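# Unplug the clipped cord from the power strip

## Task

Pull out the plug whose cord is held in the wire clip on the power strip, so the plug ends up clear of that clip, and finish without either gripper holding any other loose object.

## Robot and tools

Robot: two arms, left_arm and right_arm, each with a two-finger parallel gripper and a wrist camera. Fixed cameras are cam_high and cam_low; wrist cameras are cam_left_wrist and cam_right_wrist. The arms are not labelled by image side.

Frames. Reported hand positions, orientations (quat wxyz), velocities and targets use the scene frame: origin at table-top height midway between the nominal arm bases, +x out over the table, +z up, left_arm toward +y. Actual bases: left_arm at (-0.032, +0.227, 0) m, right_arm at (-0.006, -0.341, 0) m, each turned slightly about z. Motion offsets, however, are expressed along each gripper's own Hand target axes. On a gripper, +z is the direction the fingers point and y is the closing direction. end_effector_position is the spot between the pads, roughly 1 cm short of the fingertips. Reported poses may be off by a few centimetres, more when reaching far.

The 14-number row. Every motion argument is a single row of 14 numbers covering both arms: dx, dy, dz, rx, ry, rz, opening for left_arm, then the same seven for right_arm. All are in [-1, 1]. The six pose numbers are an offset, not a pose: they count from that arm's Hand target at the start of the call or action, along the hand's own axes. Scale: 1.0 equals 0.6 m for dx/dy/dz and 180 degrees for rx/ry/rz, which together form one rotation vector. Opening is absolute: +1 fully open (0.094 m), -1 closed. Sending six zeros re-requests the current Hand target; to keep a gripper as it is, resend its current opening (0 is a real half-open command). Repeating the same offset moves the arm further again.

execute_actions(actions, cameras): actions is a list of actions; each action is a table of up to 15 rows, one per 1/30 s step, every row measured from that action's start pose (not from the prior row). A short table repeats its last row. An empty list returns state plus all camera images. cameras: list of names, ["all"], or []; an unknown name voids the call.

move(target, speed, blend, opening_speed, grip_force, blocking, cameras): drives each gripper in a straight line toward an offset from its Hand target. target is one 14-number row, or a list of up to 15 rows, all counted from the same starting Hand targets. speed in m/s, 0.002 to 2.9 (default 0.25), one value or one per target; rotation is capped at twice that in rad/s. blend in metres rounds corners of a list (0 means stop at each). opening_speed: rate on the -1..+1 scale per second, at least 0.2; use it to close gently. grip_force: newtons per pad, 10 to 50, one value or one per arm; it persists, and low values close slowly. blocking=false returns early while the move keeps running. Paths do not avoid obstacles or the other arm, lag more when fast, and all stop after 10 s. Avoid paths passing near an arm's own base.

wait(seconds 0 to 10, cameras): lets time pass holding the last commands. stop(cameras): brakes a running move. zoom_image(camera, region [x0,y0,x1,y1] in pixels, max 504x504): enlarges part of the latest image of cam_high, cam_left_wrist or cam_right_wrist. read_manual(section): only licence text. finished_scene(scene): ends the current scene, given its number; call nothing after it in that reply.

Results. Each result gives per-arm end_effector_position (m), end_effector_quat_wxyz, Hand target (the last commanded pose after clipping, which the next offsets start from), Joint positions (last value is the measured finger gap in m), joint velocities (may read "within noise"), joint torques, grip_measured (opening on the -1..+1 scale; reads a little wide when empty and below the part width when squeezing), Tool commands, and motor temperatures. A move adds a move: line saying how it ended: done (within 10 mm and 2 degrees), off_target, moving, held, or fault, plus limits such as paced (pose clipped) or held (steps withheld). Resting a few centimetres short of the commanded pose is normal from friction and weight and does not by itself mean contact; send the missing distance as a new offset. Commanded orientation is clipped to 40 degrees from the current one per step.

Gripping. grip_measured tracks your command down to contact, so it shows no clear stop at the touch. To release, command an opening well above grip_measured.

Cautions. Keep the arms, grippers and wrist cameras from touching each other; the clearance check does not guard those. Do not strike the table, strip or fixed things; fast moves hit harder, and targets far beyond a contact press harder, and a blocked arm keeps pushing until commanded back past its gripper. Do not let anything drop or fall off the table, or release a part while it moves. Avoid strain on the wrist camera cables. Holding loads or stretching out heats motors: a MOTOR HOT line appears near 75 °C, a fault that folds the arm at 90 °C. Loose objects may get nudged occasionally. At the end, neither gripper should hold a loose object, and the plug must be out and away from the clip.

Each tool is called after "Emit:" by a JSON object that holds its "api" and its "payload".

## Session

Emit:
{"api": "execute_actions", "payload": {"actions": []}}

Scene clock: 0.00 s.
left_arm: end_effector_position=(+0.2118, +0.0455, +0.1671) grip_measured=+1.000 end_effector_quat_wxyz=(+0.471, -0.028, +0.794, -0.383) | right_arm: end_effector_position=(+0.2470, -0.1852, +0.2222) grip_measured=+1.000 end_effector_quat_wxyz=(+0.703, -0.016, +0.709, +0.052)
Joint positions: left_arm=[-0.596 0.682 0.235 0.181 0.007 -0.716 0.094] | right_arm=[1.016 0.896 0.246 0.638 0.977 0.062 0.094]
Joint velocities: within noise
Joint torques (N m): no reading
Motor temperatures (°C): left_arm=[24 25 40 24 27 27 24] | right_arm=[24 29 34 26 26 23 24]
Heat: left arm: 40 °C; right arm: 34 °C.
Hand target: left_arm +0.2130, +0.0452, +0.1747; +0.479, -0.027, +0.788, -0.386 | right_arm +0.2471, -0.1852, +0.2265; +0.705, -0.012, +0.707, +0.056
Tool commands: left_gripper/opening=+1.0 right_gripper/opening=+1.0
camera_calibration:
cam_left_wrist: T_world_to_cam=[[-0.326634, -0.727016, 0.603952, 0.00308748], [-0.870151, -0.0181516, -0.492451, 0.316107], [0.368982, -0.686381, -0.626684, 0.166075], [0, 0, 0, 1]] pos_world=[0.21479, 0.121973, 0.257879]
cam_right_wrist: T_world_to_cam=[[0.0792048, -0.994132, -0.0736764, -0.191752], [-0.496916, 0.0246972, -0.867447, 0.373664], [0.864177, 0.105317, -0.492044, 0.0180128], [0, 0, 0, 1]] pos_world=[0.185301, -0.201752, 0.31887]

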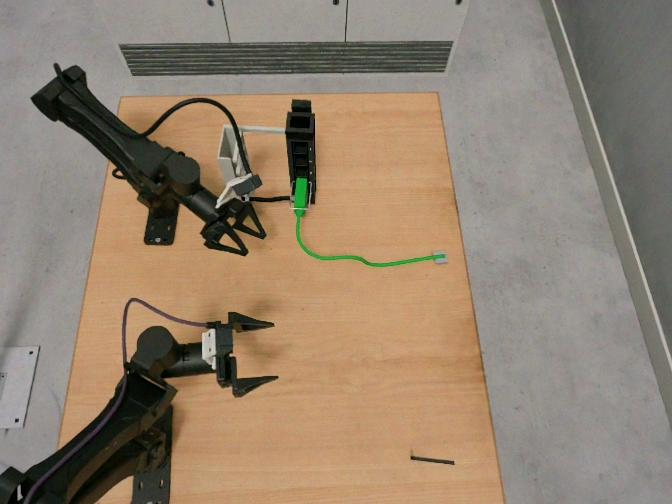

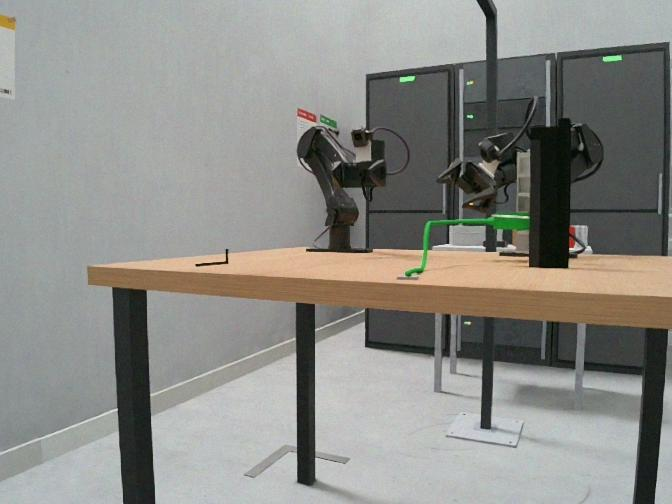

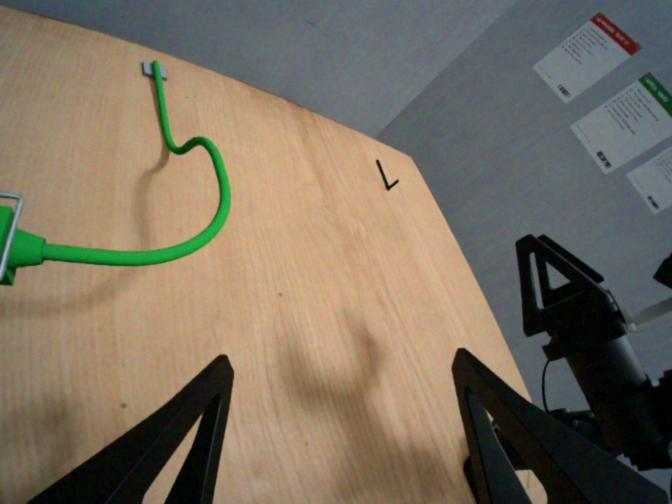

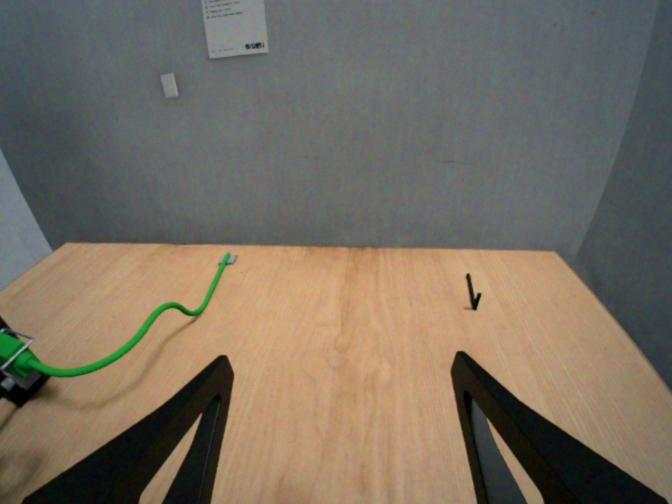

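Emit:
{"api": "move", "payload": {"target": [[-0.0878,-0.0735,0.0453,0,0,0,1,-0.0088,-0.1405,0.0702,0,0,0,1],[-0.1308,0.0548,0.0447,-0.0281,0.5548,0.4615,1,-0.0088,-0.1405,0.0702,0,0,0,1]], "speed": 0.15, "blend": [0.03,0], "cameras": ["all"]}}

Scene clock: 69.60 s.
left_arm: end_effector_position=(+0.2872, +0.0863, +0.2068) grip_measured=+1.000 end_effector_quat_wxyz=(-0.001, +0.705, +0.692, +0.154) | right_arm: end_effector_position=(+0.2981, -0.2640, +0.2338) grip_measured=+1.000 end_effector_quat_wxyz=(+0.710, -0.009, +0.702, +0.057)
Joint positions: left_arm=[-0.529 1.827 1.887 -1.563 -0.303 1.027 0.094] | right_arm=[0.384 0.74 0.233 0.523 0.349 0.062 0.094]
Joint torques (N m): left_arm=[-0.57 -7.41 5.91 0.31 -0.32 0.14] | right_arm=[-0.61 -0.65 6.02 1.94 -0.08 -0.03]
Motor temperatures (°C): left_arm=[24 25 47 32 27 27 24] | right_arm=[24 28 37 33 26 23 24]
Heat: left arm: 47 °C; right arm: 37 °C.
Hand target: left_arm +0.2869, +0.0850, +0.2050; -0.124, +0.697, +0.696, +0.123 | right_arm +0.2972, -0.2652, +0.2265; +0.705, -0.012, +0.707, +0.056
Off the commanded pose: left_arm 0.002 m, 15 deg | right_arm 0.007 m, 1 deg.
joint sent to its limit (left arm) — joint 4 (wrist pitch), lower limit. The joint targets are off in orientation, not in position.
move: off_target (left_arm)
camera_calibration:
cam_left_wrist: T_world_to_cam=[[-0.973166, 0.0805104, -0.215559, 0.318864], [-0.0951435, 0.712171, 0.695529, -0.129353], [0.209512, 0.697374, -0.6854, 0.129703], [0, 0, 0, 1]] pos_world=[0.270826, -0.024002, 0.247602]
cam_right_wrist: T_world_to_cam=[[0.0774821, -0.992991, -0.0892512, -0.268752], [-0.479138, 0.0414177, -0.876762, 0.412398], [0.874313, 0.110697, -0.472571, -0.0181918], [0, 0, 0, 1]] pos_world=[0.234325, -0.281936, 0.328992]

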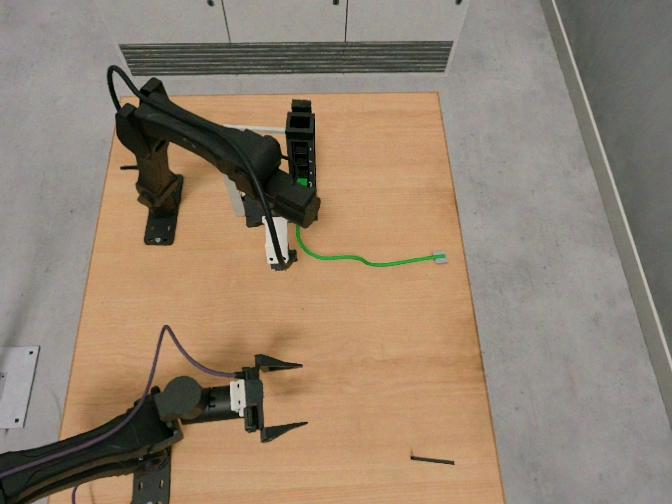

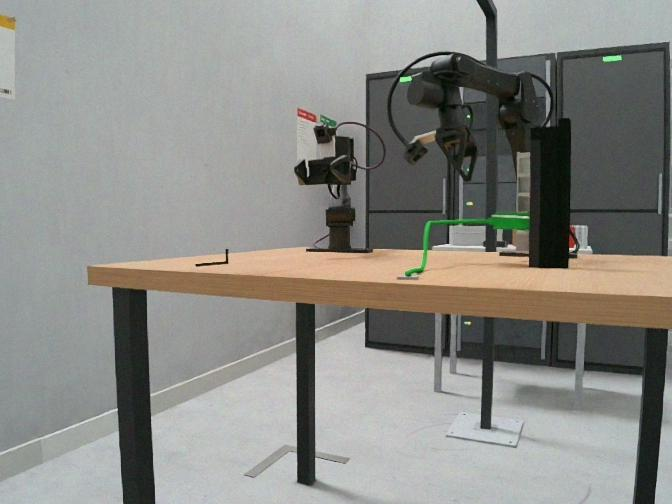

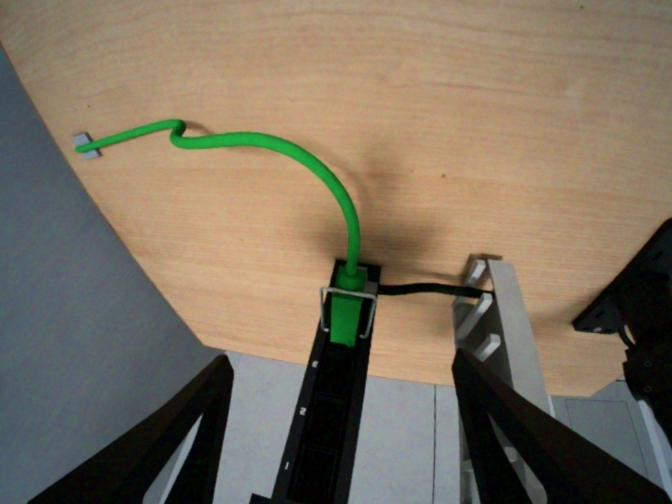

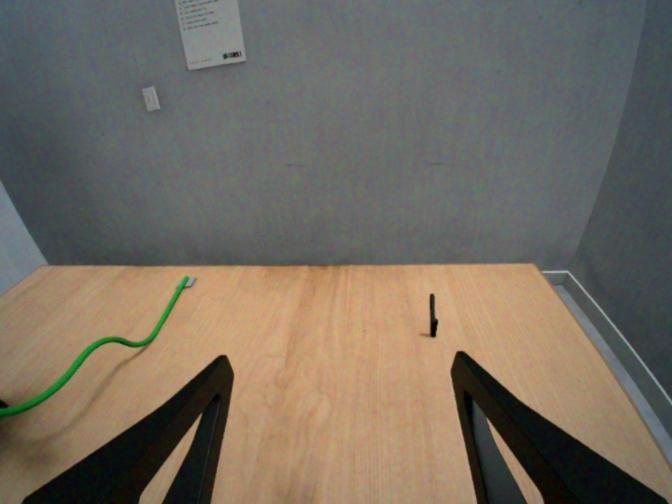

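Emit:
{"api": "zoom_image", "payload": {"camera": "cam_left_wrist", "region": [280, 230, 440, 390]}}

Emit:
{"api": "zoom_image", "payload": {"camera": "cam_low", "region": [400, 120, 600, 290]}}

Scaled by 3.150 from the camera's 672x504 image, which has a finer 960x720 frame.

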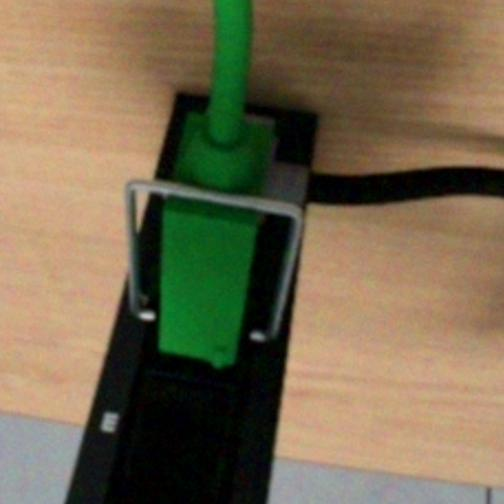

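Scaled by 2.520 from the camera's 672x504 image, which has a finer 960x720 frame.

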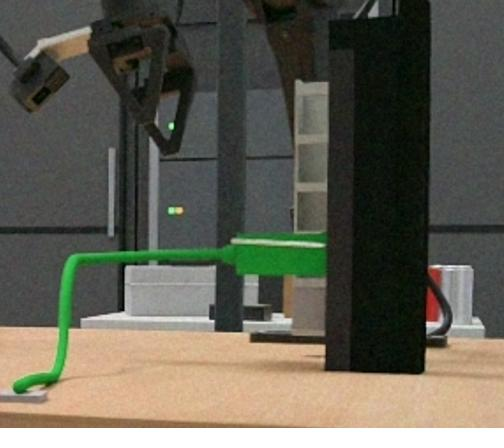

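Emit:
{"api": "move", "payload": {"target": [0.0843,0.0018,0.1443,-0.0103,0,0.0282,-0.83,0,0,0,0,0,0,1], "speed": 0.1, "opening_speed": 1.0, "cameras": ["cam_left_wrist","cam_low"]}}

Emit:
{"api": "zoom_image", "payload": {"camera": "cam_left_wrist", "region": [280, 260, 400, 380]}}

Scene clock: 120.40 s.
left_arm: end_effector_position=(+0.2882, +0.1596, +0.1461) grip_measured=-0.828 end_effector_quat_wxyz=(-0.110, +0.726, +0.666, +0.130) | right_arm: end_effector_position=(+0.2981, -0.2640, +0.2338) grip_measured=+1.000 end_effector_quat_wxyz=(+0.710, -0.009, +0.702, +0.057)
Joint positions: left_arm=[-0.346 1.847 1.659 -1.475 -0.329 1.252 0.008] | right_arm=[0.384 0.74 0.233 0.523 0.349 0.062 0.094]
Joint torques (N m): left_arm=[0.25 -7.87 4.27 0.11 -0.28 0.17] | right_arm=[-0.61 -0.68 6.06 1.95 -0.08 -0.03]
Motor temperatures (°C): left_arm=[24 28 43 27 27 27 24] | right_arm=[24 28 36 37 26 23 24]
Heat: left arm: 43 °C; right arm: 37 °C.
Hand target: left_arm +0.2880, +0.1624, +0.1411; -0.118, +0.729, +0.662, +0.129 | right_arm +0.2972, -0.2652, +0.2265; +0.705, -0.012, +0.707, +0.056
Off the commanded pose: left_arm 0.006 m, 1 deg | right_arm 0.007 m, 1 deg.
move: done
camera_calibration:
cam_left_wrist: T_world_to_cam=[[-0.991856, 0.126706, -0.0128996, 0.269236], [0.068768, 0.618043, 0.783131, -0.184245], [0.1072, 0.775866, -0.621723, 0.0443847], [0, 0, 0, 1]] pos_world=[0.274956, 0.0453211, 0.175356]
Images, in order (width x height): cam_low 672x504, cam_left_wrist 672x504.

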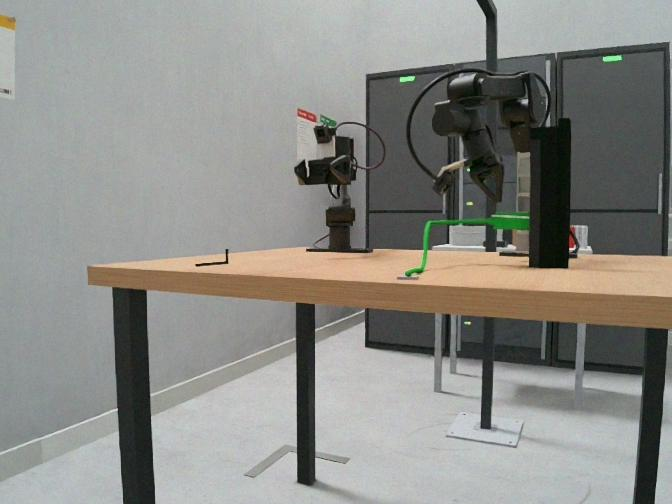

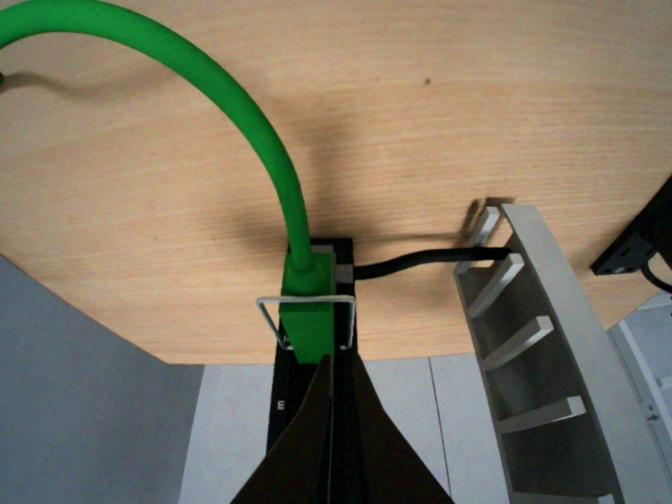

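Scaled by 4.200 from the camera's 672x504 image, which has a finer 960x720 frame.

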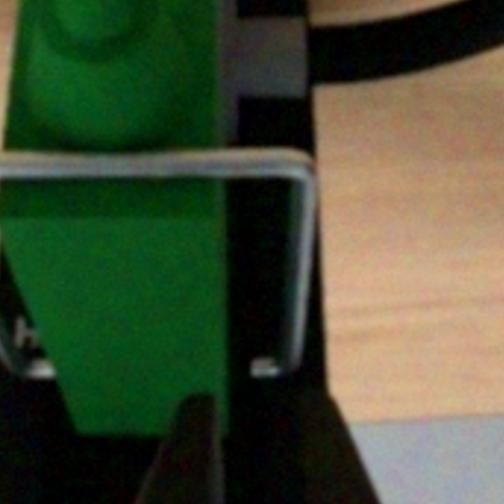

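Emit:
{"api": "zoom_image", "payload": {"camera": "cam_left_wrist", "region": [310, 290, 390, 390]}}

Scaled by 5.040 from the camera's 672x504 image, which has a finer 960x720 frame.

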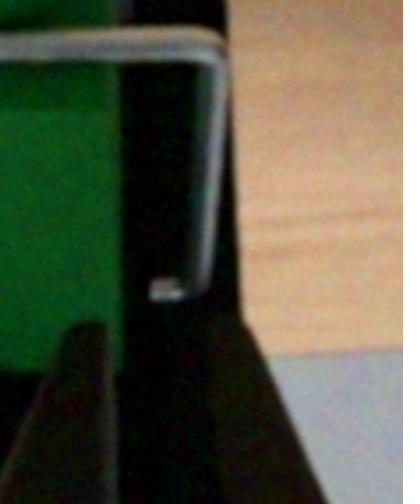

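Emit:
{"api": "move", "payload": {"target": [0.0067,-0.0092,0.0333,0,0,0,-0.883,0,0,0,0,0,0,1], "speed": 0.05, "opening_speed": 0.5, "cameras": ["cam_left_wrist"]}}

Emit:
{"api": "zoom_image", "payload": {"camera": "cam_left_wrist", "region": [310, 290, 390, 390]}}

Scene clock: 146.10 s.
left_arm: end_effector_position=(+0.2848, +0.1695, +0.1193) grip_measured=-0.881 end_effector_quat_wxyz=(-0.123, +0.728, +0.663, +0.124) | right_arm: end_effector_position=(+0.2981, -0.2640, +0.2338) grip_measured=+1.000 end_effector_quat_wxyz=(+0.710, -0.009, +0.702, +0.057)
Joint positions: left_arm=[-0.323 1.847 1.55 -1.388 -0.333 1.278 0.006] | right_arm=[0.384 0.74 0.233 0.523 0.349 0.062 0.094]
Joint torques (N m): left_arm=[0.31 -11.07 4.34 0.11 -0.32 0.19] | right_arm=[-0.59 -0.68 6.05 1.96 -0.07 -0.03]
Heat: left arm: 43 °C; right arm: 38 °C.
Hand target: left_arm +0.2835, +0.1734, +0.1238; -0.118, +0.729, +0.662, +0.129 | right_arm +0.2972, -0.2652, +0.2265; +0.705, -0.012, +0.707, +0.056
Off the commanded pose: left_arm 0.006 m, 1 deg | right_arm 0.007 m, 1 deg.
move: done
camera_calibration:
cam_left_wrist: T_world_to_cam=[[-0.991467, 0.129243, 0.0170055, 0.260249], [0.0927686, 0.607899, 0.788576, -0.174917], [0.0915805, 0.783425, -0.614702, 0.0227004], [0, 0, 0, 1]] pos_world=[0.272176, 0.0549126, 0.147464]
Images, in order (width x height): cam_left_wrist 672x504.

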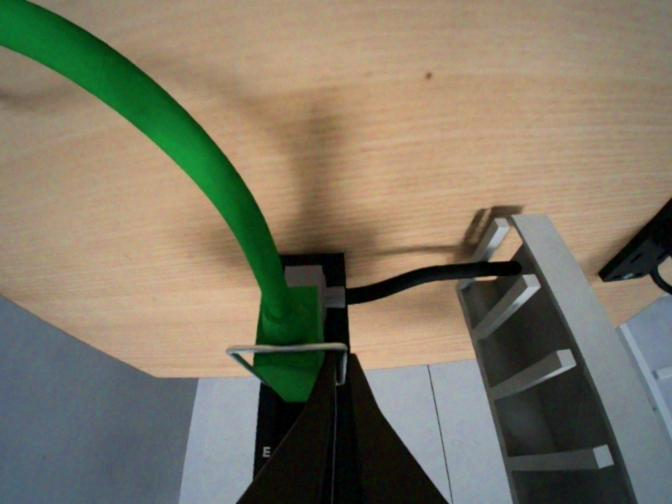

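Scaled by 5.040 from the camera's 672x504 image, which has a finer 960x720 frame.

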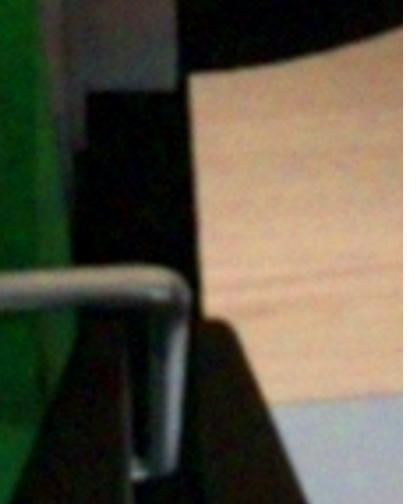

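Emit:
{"api": "move", "payload": {"target": [-0.0017,-0.0008,0.0247,0,0,0,-0.883,0,0,0,0,0,0,1], "speed": 0.03, "cameras": ["cam_left_wrist"]}}

Emit:
{"api": "zoom_image", "payload": {"camera": "cam_left_wrist", "region": [310, 310, 390, 410]}}

Scene clock: 167.70 s.
left_arm: end_effector_position=(+0.2837, +0.1765, +0.1059) grip_measured=-0.881 end_effector_quat_wxyz=(-0.130, +0.728, +0.662, +0.126) | right_arm: end_effector_position=(+0.2981, -0.2640, +0.2338) grip_measured=+1.000 end_effector_quat_wxyz=(+0.710, -0.009, +0.702, +0.057)
Joint positions: left_arm=[-0.31 1.845 1.491 -1.336 -0.345 1.291 0.006] | right_arm=[0.384 0.74 0.233 0.523 0.349 0.062 0.094]
Joint torques (N m): left_arm=[0.42 -11.11 4.14 0.16 -0.23 0.13] | right_arm=[-0.62 -0.68 6.01 1.95 -0.07 -0.03]
Heat: left arm: 42 °C; right arm: 39 °C.
Hand target: left_arm +0.2834, +0.1776, +0.1095; -0.118, +0.729, +0.662, +0.129 | right_arm +0.2972, -0.2652, +0.2265; +0.705, -0.012, +0.707, +0.056
Off the commanded pose: left_arm 0.004 m, 1 deg | right_arm 0.007 m, 1 deg.
move: done
camera_calibration:
cam_left_wrist: T_world_to_cam=[[-0.991352, 0.129174, 0.0231395, 0.257721], [0.0964568, 0.597691, 0.795903, -0.168492], [0.0889794, 0.791252, -0.604982, 0.0074725], [0, 0, 0, 1]] pos_world=[0.27108, 0.0615029, 0.132661]
Images, in order (width x height): cam_left_wrist 672x504.

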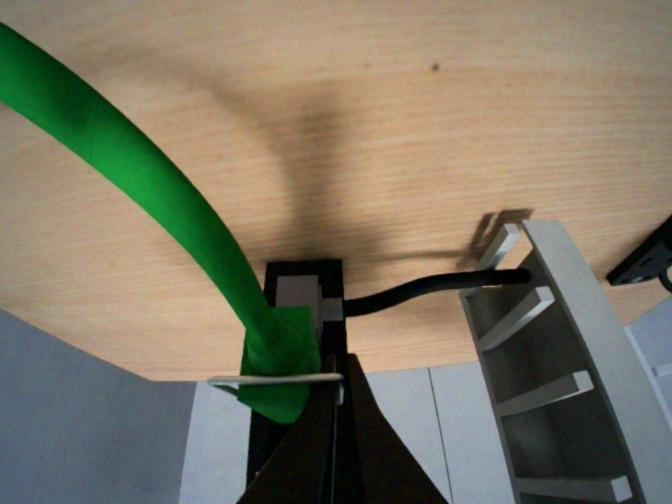

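Scaled by 5.040 from the camera's 672x504 image, which has a finer 960x720 frame.

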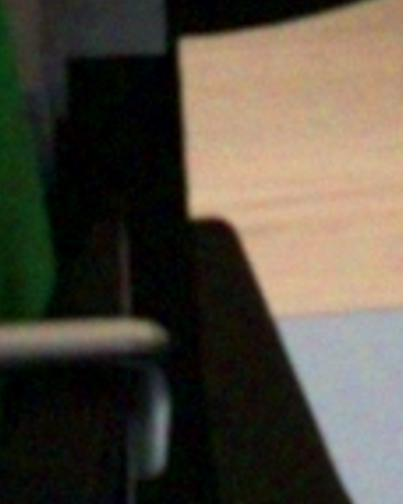

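Emit:
{"api": "move", "payload": {"target": [0,0,0,0,0,0,-1,0,0,0,0,0,0,1], "speed": 0.03, "grip_force": [20, 50], "cameras": ["cam_left_wrist"]}}

Emit:
{"api": "zoom_image", "payload": {"camera": "cam_left_wrist", "region": [310, 310, 390, 410]}}

Scene clock: 172.77 s.
left_arm: end_effector_position=(+0.2846, +0.1765, +0.1059) grip_measured=-0.944 end_effector_quat_wxyz=(-0.129, +0.732, +0.657, +0.127) | right_arm: end_effector_position=(+0.2981, -0.2640, +0.2338) grip_measured=+1.000 end_effector_quat_wxyz=(+0.710, -0.009, +0.702, +0.057)
Joint positions: left_arm=[-0.31 1.845 1.491 -1.332 -0.347 1.305 0.003] | right_arm=[0.384 0.74 0.233 0.523 0.349 0.062 0.094]
Joint torques (N m): left_arm=[0.42 -11.19 4.03 0.16 -0.15 0.03] | right_arm=[-0.64 -0.7 6.04 1.96 -0.07 -0.02]
Heat: left arm: 42 °C; right arm: 39 °C.
Hand target: left_arm +0.2834, +0.1776, +0.1095; -0.118, +0.729, +0.662, +0.129 | right_arm +0.2972, -0.2652, +0.2265; +0.705, -0.012, +0.707, +0.056
Off the commanded pose: left_arm 0.004 m, 1 deg | right_arm 0.007 m, 1 deg.
grip_force (N): 20, 50
move: done
camera_calibration:
cam_left_wrist: T_world_to_cam=[[-0.989547, 0.142162, 0.0242246, 0.255679], [0.105087, 0.5958, 0.796228, -0.170678], [0.0987604, 0.790451, -0.604512, 0.00472432], [0, 0, 0, 1]] pos_world=[0.270475, 0.0616079, 0.132561]
Images, in order (width x height): cam_left_wrist 672x504.

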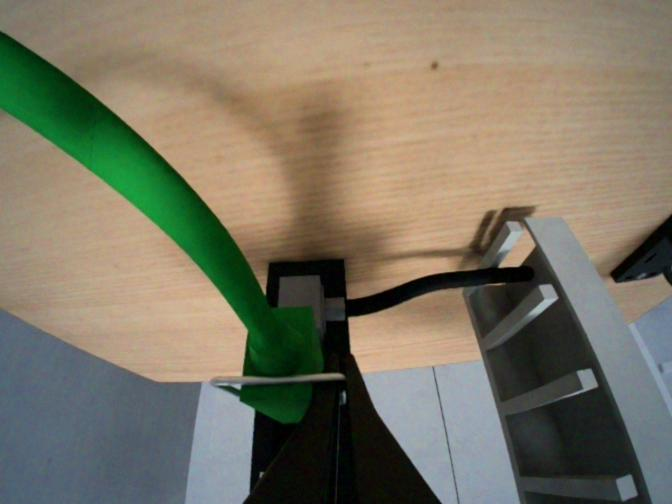

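Scaled by 5.040 from the camera's 672x504 image, which has a finer 960x720 frame.

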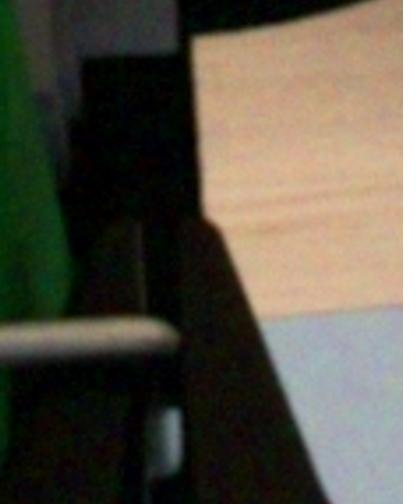

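Emit:
{"api": "move", "payload": {"target": [[0.0217,0.0028,-0.04,0,0,0,-1,0,0,0,0,0,0,1],[0.0508,0.003,-0.0645,0,0.0278,0,-1,0,0,0,0,0,0,1]], "speed": 0.04, "blend": [0.008,0], "cameras": ["cam_left_wrist","cam_low"]}}

Emit:
{"api": "zoom_image", "payload": {"camera": "cam_low", "region": [450, 120, 570, 280]}}

Scene clock: 199.90 s.
left_arm: end_effector_position=(+0.2844, +0.1857, +0.1352) grip_measured=-0.944 end_effector_quat_wxyz=(-0.146, +0.732, +0.652, +0.134) | right_arm: end_effector_position=(+0.2981, -0.2640, +0.2338) grip_measured=+1.000 end_effector_quat_wxyz=(+0.710, -0.009, +0.702, +0.057)
Joint positions: left_arm=[-0.298 1.845 1.598 -1.458 -0.376 1.318 0.003] | right_arm=[0.384 0.74 0.233 0.523 0.349 0.062 0.094]
Joint torques (N m): left_arm=[-0.13 -10.78 9.02 -0.43 -0.9 -0.18] | right_arm=[-0.59 -0.7 6.04 1.96 -0.08 -0.02]
Heat: left arm: 43 °C; right arm: 40 °C.
Hand target: left_arm +0.2867, +0.1926, +0.1563; -0.147, +0.723, +0.656, +0.161 | right_arm +0.2972, -0.2652, +0.2265; +0.705, -0.012, +0.707, +0.056
Off the commanded pose: left_arm 0.022 m, 3 deg | right_arm 0.007 m, 1 deg.
grip_force (N): 20, 50
move: off_target (left_arm)
camera_calibration:
cam_left_wrist: T_world_to_cam=[[-0.98853, 0.145184, 0.0415849, 0.250333], [0.117689, 0.568005, 0.814567, -0.200431], [0.0946414, 0.810119, -0.578576, 0.00915641], [0, 0, 0, 1]] pos_world=[0.270183, 0.070084, 0.158152]
Images, in order (width x height): cam_low 672x504, cam_left_wrist 672x504.

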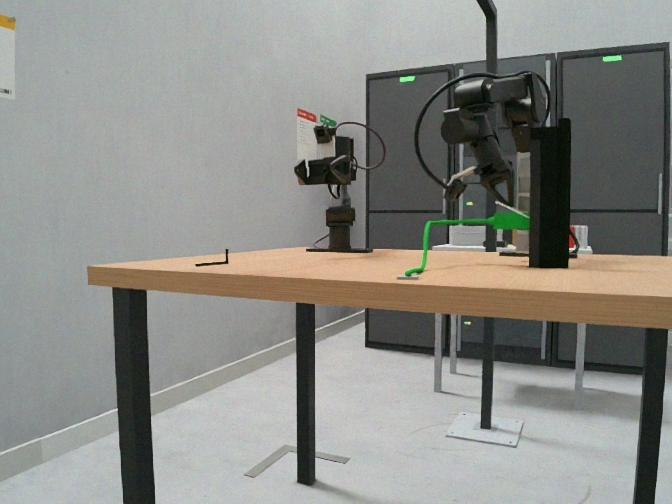

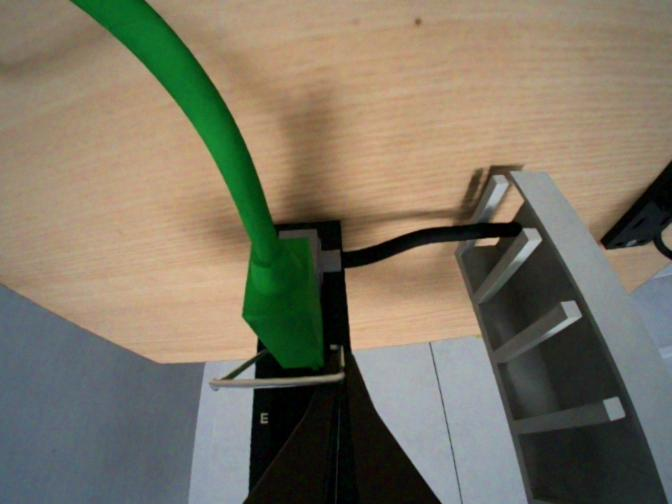

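Scaled by 3.150 from the camera's 672x504 image, which has a finer 960x720 frame.

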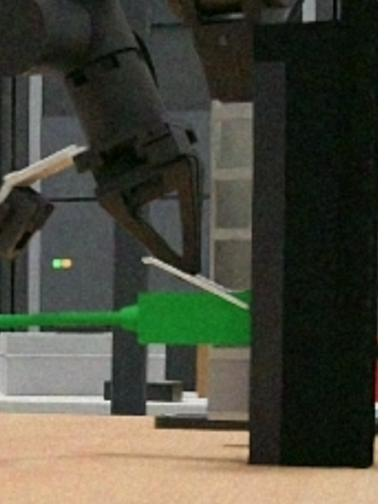

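Emit:
{"api": "move", "payload": {"target": [[0.0265,0.0008,-0.0218,0,0,0,-1,0,0,0,0,0,0,1],[0.0638,-0.0002,-0.02,0,0.0278,0,-1,0,0,0,0,0,0,1]], "speed": 0.04, "blend": [0.006,0], "grip_force": [50, 50], "cameras": ["cam_left_wrist","cam_low"]}}

Emit:
{"api": "zoom_image", "payload": {"camera": "cam_low", "region": [450, 120, 570, 280]}}

Scene clock: 226.30 s.
left_arm: end_effector_position=(+0.2855, +0.1965, +0.1508) grip_measured=-0.970 end_effector_quat_wxyz=(-0.154, +0.729, +0.652, +0.139) | right_arm: end_effector_position=(+0.2981, -0.2640, +0.2338) grip_measured=+1.000 end_effector_quat_wxyz=(+0.710, -0.009, +0.702, +0.057)
Joint positions: left_arm=[-0.275 1.845 1.654 -1.517 -0.396 1.336 0.001] | right_arm=[0.384 0.74 0.233 0.523 0.349 0.062 0.094]
Joint torques (N m): left_arm=[1.26 -12.64 9.02 -0.54 -1.68 0.02] | right_arm=[-0.66 -0.66 6.04 1.95 -0.07 -0.01]
Heat: left arm: 47 °C; right arm: 41 °C.
Hand target: left_arm +0.2895, +0.2221, +0.1835; -0.176, +0.715, +0.649, +0.192 | right_arm +0.2972, -0.2652, +0.2265; +0.705, -0.012, +0.707, +0.056
Off the commanded pose: left_arm 0.042 m, 7 deg | right_arm 0.007 m, 1 deg.
joint sent to its limit (left arm) — joint 4 (wrist pitch), lower limit. The joint targets still meet the commanded pose.
move: off_target (left_arm)
camera_calibration:
cam_left_wrist: T_world_to_cam=[[-0.988896, 0.140609, 0.0481094, 0.249221], [0.118682, 0.552376, 0.825103, -0.21811], [0.089442, 0.821651, -0.56293, 0.0061685], [0, 0, 0, 1]] pos_world=[0.271788, 0.0803678, 0.171446]
Images, in order (width x height): cam_low 672x504, cam_left_wrist 672x504.

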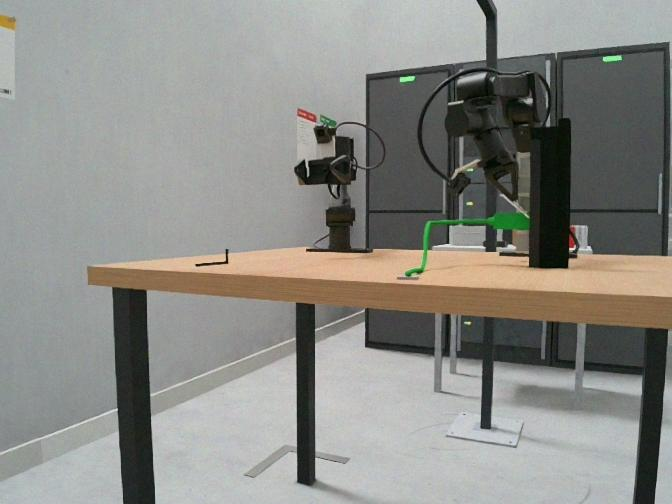

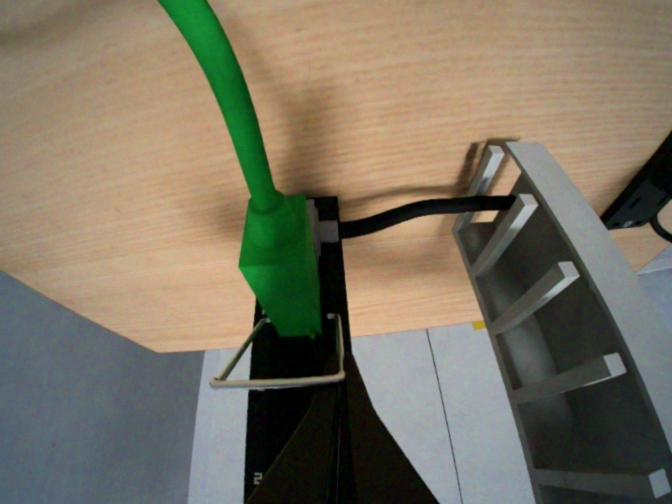

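Scaled by 3.150 from the camera's 672x504 image, which has a finer 960x720 frame.

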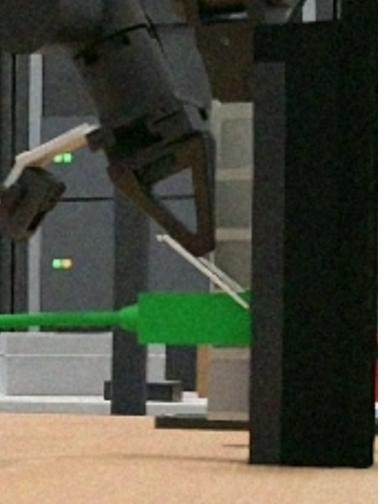

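Emit:
{"api": "move", "payload": {"target": [[-0.0587,-0.0017,0.017,0,-0.0278,0,-1,0,0,0,0,0,0,1],[-0.0587,-0.0017,0.017,0,-0.0278,0,-0.7,0,0,0,0,0,0,1],[-0.052,-0.0017,-0.0578,0,-0.0278,0,-0.7,0,0,0,0,0,0,1],[-0.1533,0.0457,-0.0343,0,0,0,-1,0,0,0,0,0,0,1]], "speed": 0.06, "blend": [0,0,0.01,0], "cameras": ["cam_left_wrist","cam_low"]}}

Emit:
{"api": "zoom_image", "payload": {"camera": "cam_low", "region": [430, 120, 570, 280]}}

Scene clock: 251.63 s.
left_arm: end_effector_position=(+0.3030, +0.1328, +0.1495) grip_measured=-0.995 end_effector_quat_wxyz=(-0.148, +0.725, +0.643, +0.197) | right_arm: end_effector_position=(+0.2981, -0.2640, +0.2338) grip_measured=+1.000 end_effector_quat_wxyz=(+0.710, -0.009, +0.702, +0.057)
Joint positions: left_arm=[-0.471 1.978 1.801 -1.561 -0.471 1.135 0] | right_arm=[0.384 0.74 0.233 0.523 0.349 0.062 0.094]
Joint torques (N m): left_arm=[-0.5 -9.09 7.66 -0.14 -0.46 -0.04] | right_arm=[-0.61 -0.68 6.02 1.94 -0.05 -0.03]
Motor temperatures (°C): left_arm=[24 31 48 24 29 27 26] | right_arm=[24 27 37 42 26 23 24]
Heat: left arm: 48 °C; right arm: 42 °C.
Hand target: left_arm +0.3081, +0.1300, +0.1550; -0.176, +0.715, +0.649, +0.192 | right_arm +0.2972, -0.2652, +0.2265; +0.705, -0.012, +0.707, +0.056
Off the commanded pose: left_arm 0.008 m, 3 deg | right_arm 0.007 m, 1 deg.
joint sent to its limit (left arm) — joint 4 (wrist pitch), lower limit. The joint targets are off in orientation, not in position.
move: off_target (left_arm); target 2's new opening was sent with left_arm's hand 0.009 m and 3 deg from that target; target 4's new opening was sent with left_arm's hand 0.008 m and 3 deg from that target
camera_calibration:
cam_left_wrist: T_world_to_cam=[[-0.985573, 0.166264, -0.0316711, 0.283037], [0.0547532, 0.49026, 0.869854, -0.162986], [0.160152, 0.855571, -0.492291, 0.0197731], [0, 0, 0, 1]] pos_world=[0.284711, 0.0159297, 0.160472]
Images, in order (width x height): cam_low 672x504, cam_left_wrist 672x504.

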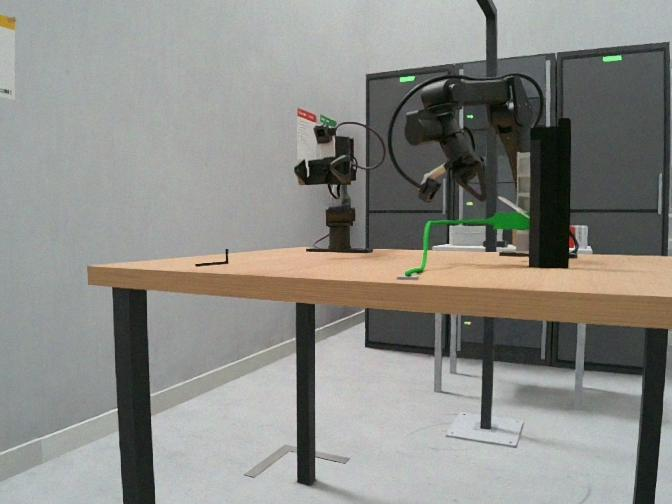

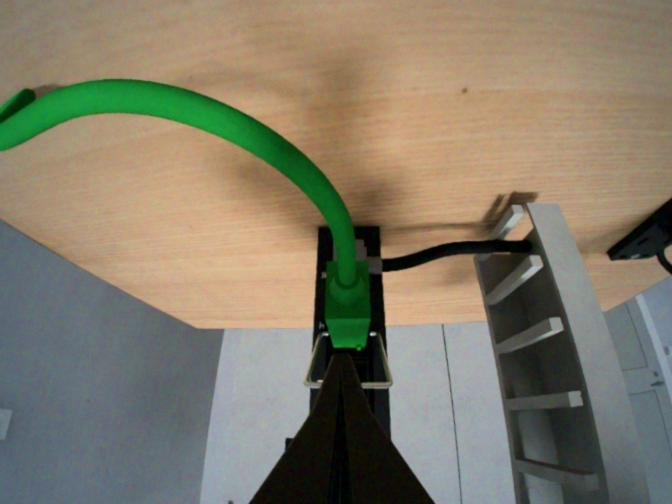

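Scaled by 3.150 from the camera's 672x504 image, which has a finer 960x720 frame.

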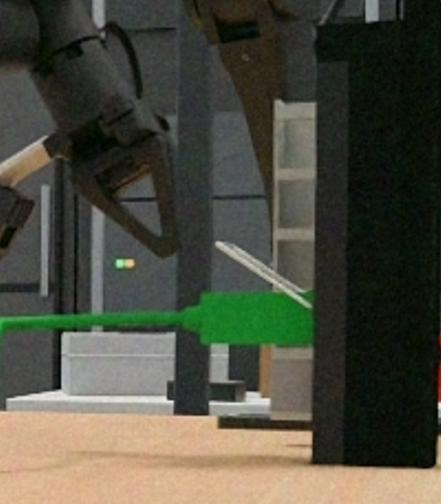

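Emit:
{"api": "move", "payload": {"target": [[0.0457,-0.0132,0.0323,0,0,0,-1,0,0,0,0,0,0,1],[0.0957,-0.0127,0.0228,0,0,0,-1,0,0,0,0,0,0,1],[0.1242,-0.0138,0.0338,0,0,0,-1,0,0,0,0,0,0,1]], "speed": 0.05, "blend": [0.008,0.008,0], "cameras": ["cam_left_wrist","cam_low"]}}

Emit:
{"api": "zoom_image", "payload": {"camera": "cam_low", "region": [430, 120, 570, 280]}}

Scene clock: 267.60 s.
left_arm: end_effector_position=(+0.3118, +0.1988, +0.1659) grip_measured=-0.995 end_effector_quat_wxyz=(-0.168, +0.717, +0.650, +0.190) | right_arm: end_effector_position=(+0.2981, -0.2640, +0.2338) grip_measured=+1.000 end_effector_quat_wxyz=(+0.710, -0.009, +0.702, +0.057)
Joint positions: left_arm=[-0.294 1.925 1.789 -1.561 -0.499 1.299 0] | right_arm=[0.384 0.74 0.233 0.523 0.349 0.062 0.094]
Joint torques (N m): left_arm=[0.55 -12.44 4.38 -0.06 -0.54 0.13] | right_arm=[-0.62 -0.66 6.01 1.95 -0.08 -0.04]
Heat: left arm: 47 °C; right arm: 42 °C.
Hand target: left_arm +0.3071, +0.2050, +0.1749; -0.176, +0.715, +0.649, +0.192 | right_arm +0.2972, -0.2652, +0.2265; +0.705, -0.012, +0.707, +0.056
Off the commanded pose: left_arm 0.012 m, 1 deg | right_arm 0.007 m, 1 deg.
joint sent to its limit (left arm) — joint 4 (wrist pitch), lower limit. The joint targets still meet the commanded pose.
move: off_target (left_arm)
camera_calibration:
cam_left_wrist: T_world_to_cam=[[-0.99052, 0.137366, 0.00123934, 0.283042], [0.0668887, 0.474404, 0.877762, -0.212041], [0.119986, 0.869524, -0.479095, -0.0225289], [0, 0, 0, 1]] pos_world=[0.297245, 0.0813021, 0.174977]
Images, in order (width x height): cam_low 672x504, cam_left_wrist 672x504.

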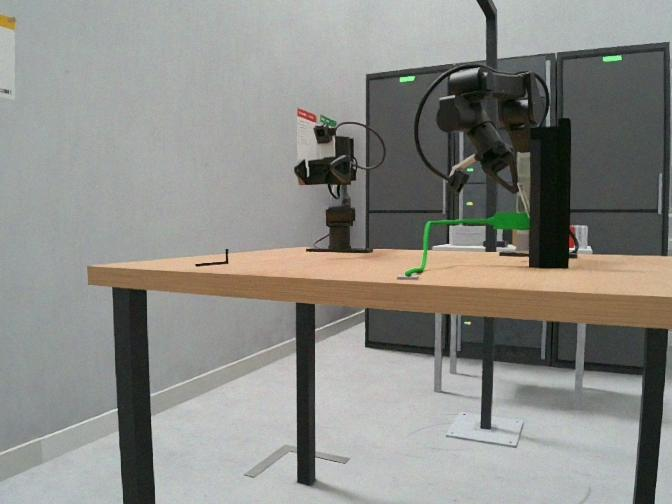

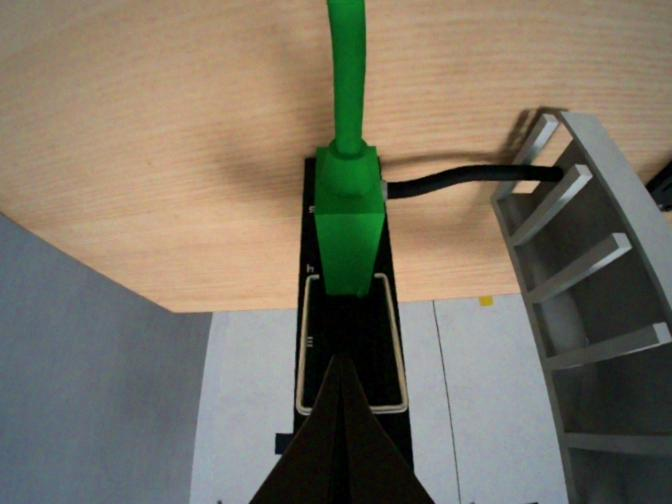

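Scaled by 3.150 from the camera's 672x504 image, which has a finer 960x720 frame.

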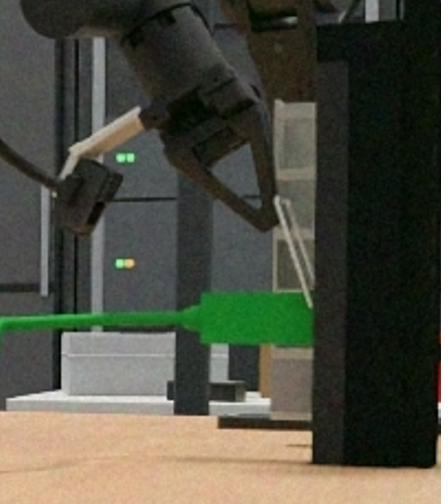

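Emit:
{"api": "move", "payload": {"target": [[0.0246,-0.0026,0.0105,0,0,0,-1,0,0,0,0,0,0,1],[-0.1048,0.0112,-0.0842,0,-0.1111,0,-1,0,0,0,0,0,0,1],[-0.1048,0.0112,-0.0842,0,-0.1111,0,0.3,0,0,0,0,0,0,1]], "speed": [0.05,0.1,0.1], "cameras": ["cam_left_wrist","cam_low"]}}

Emit:
{"api": "zoom_image", "payload": {"camera": "cam_low", "region": [430, 120, 570, 280]}}

Emit:
{"api": "zoom_image", "payload": {"camera": "cam_left_wrist", "region": [240, 200, 460, 420]}}

Scene clock: 277.80 s.
left_arm: end_effector_position=(+0.3051, +0.1303, +0.1738) grip_measured=+0.298 end_effector_quat_wxyz=(-0.049, +0.741, +0.665, +0.079) | right_arm: end_effector_position=(+0.2981, -0.2640, +0.2338) grip_measured=+1.000 end_effector_quat_wxyz=(+0.710, -0.009, +0.702, +0.057)
Joint positions: left_arm=[-0.334 1.906 1.879 -1.561 -0.186 1.298 0.061] | right_arm=[0.384 0.74 0.233 0.523 0.349 0.062 0.094]
Joint torques (N m): left_arm=[-0.29 -11.02 7.57 0.1 0.04 -0.04] | right_arm=[-0.59 -0.73 6.06 1.95 -0.07 -0.03]
Heat: left arm: 46 °C; right arm: 43 °C.
Hand target: left_arm +0.3062, +0.1251, +0.1870; -0.060, +0.737, +0.670, +0.065 | right_arm +0.2972, -0.2652, +0.2265; +0.705, -0.012, +0.707, +0.056
Off the commanded pose: left_arm 0.014 m, 2 deg | right_arm 0.007 m, 1 deg.
joint sent to its limit (left arm) — joint 4 (wrist pitch), lower limit. The joint targets are off in orientation, not in position.
move: off_target (left_arm); target 3's new opening was sent with left_arm's hand 0.014 m and 2 deg from that target
camera_calibration:
cam_left_wrist: T_world_to_cam=[[-0.988356, 0.147426, -0.037648, 0.290591], [0.0834055, 0.731868, 0.676323, -0.189661], [0.127261, 0.665308, -0.735642, 0.110641], [0, 0, 0, 1]] pos_world=[0.288946, 0.0223561, 0.220604]
Images, in order (width x height): cam_low 672x504, cam_left_wrist 672x504.

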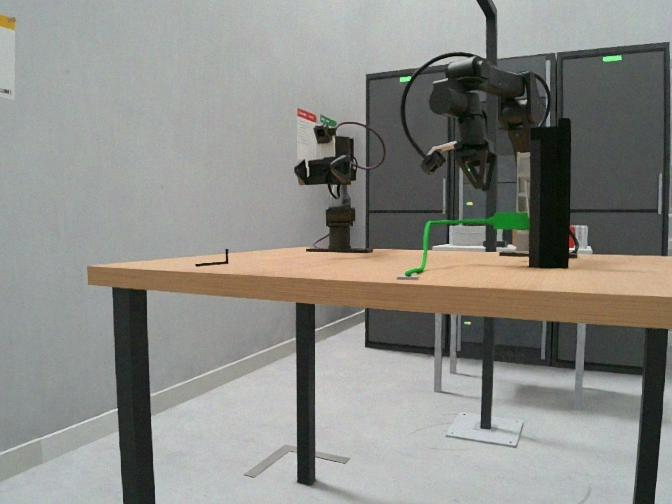

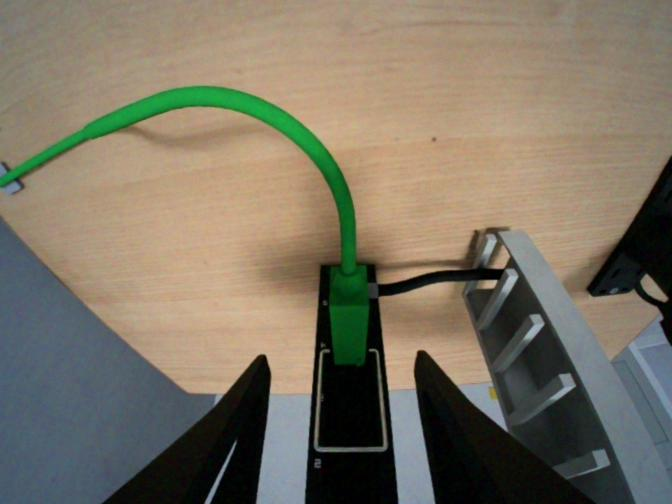

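Scaled by 3.150 from the camera's 672x504 image, which has a finer 960x720 frame.

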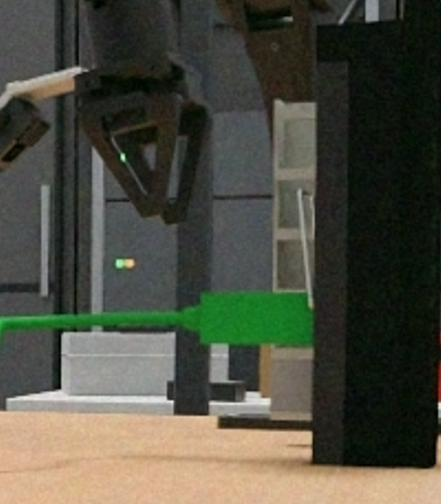

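Scaled by 2.291 from the camera's 672x504 image, which has a finer 960x720 frame.

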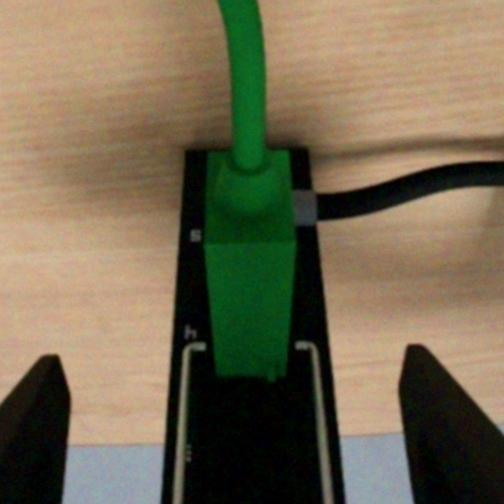

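Emit:
{"api": "move", "payload": {"target": [[0.0515,-0.0062,0.0888,0,0,0,0.3,0,0,0,0,0,0,1],[0.0712,-0.0088,0.1668,0,0,0,0.3,0,0,0,0,0,0,1]], "speed": 0.07, "blend": [0.01,0], "cameras": ["cam_left_wrist","cam_low"]}}

Emit:
{"api": "zoom_image", "payload": {"camera": "cam_low", "region": [430, 120, 570, 280]}}

Scene clock: 301.40 s.
left_arm: end_effector_position=(+0.3079, +0.1841, +0.0893) grip_measured=+0.298 end_effector_quat_wxyz=(-0.072, +0.735, +0.671, +0.062) | right_arm: end_effector_position=(+0.2981, -0.2640, +0.2338) grip_measured=+1.000 end_effector_quat_wxyz=(+0.710, -0.009, +0.702, +0.057)
Joint positions: left_arm=[-0.181 1.889 1.519 -1.248 -0.184 1.433 0.061] | right_arm=[0.384 0.74 0.233 0.523 0.349 0.062 0.094]
Joint torques (N m): left_arm=[0.35 -12.21 4.04 0.14 -0.01 0.19] | right_arm=[-0.62 -0.7 6.01 1.95 -0.06 -0.02]
Heat: left arm: 47 °C; right arm: 43 °C.
Hand target: left_arm +0.3065, +0.1849, +0.0960; -0.060, +0.737, +0.670, +0.065 | right_arm +0.2972, -0.2652, +0.2265; +0.705, -0.012, +0.707, +0.056
Off the commanded pose: left_arm 0.007 m, 1 deg | right_arm 0.007 m, 1 deg.
move: done
camera_calibration:
cam_left_wrist: T_world_to_cam=[[-0.991647, 0.12778, 0.0175386, 0.282009], [0.105656, 0.726802, 0.678672, -0.178264], [0.0739733, 0.674856, -0.734233, 0.0269514], [0, 0, 0, 1]] pos_world=[0.296495, 0.0753391, 0.135825]
Images, in order (width x height): cam_low 672x504, cam_left_wrist 672x504.

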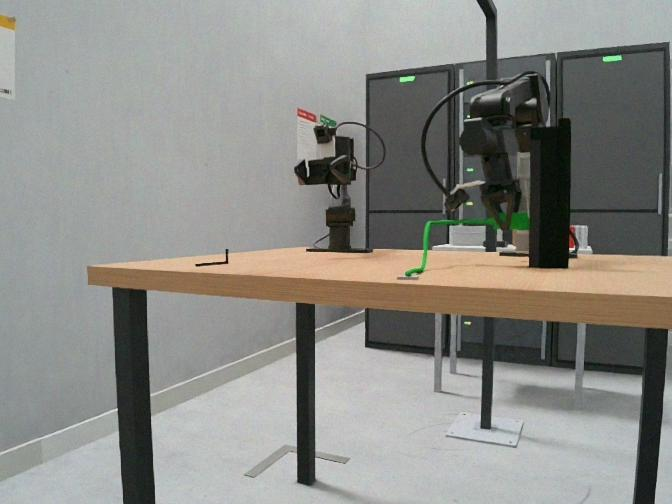

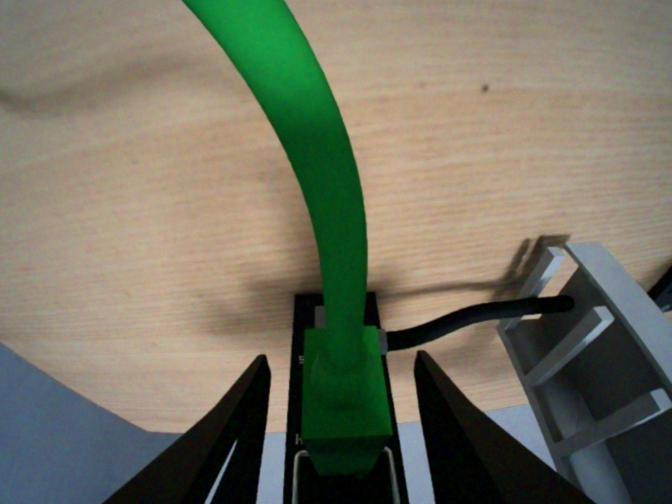

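Scaled by 3.150 from the camera's 672x504 image, which has a finer 960x720 frame.

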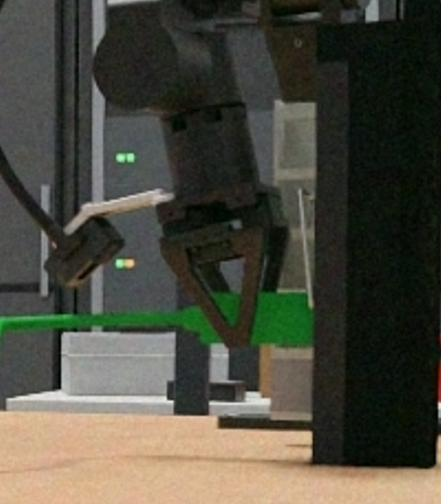

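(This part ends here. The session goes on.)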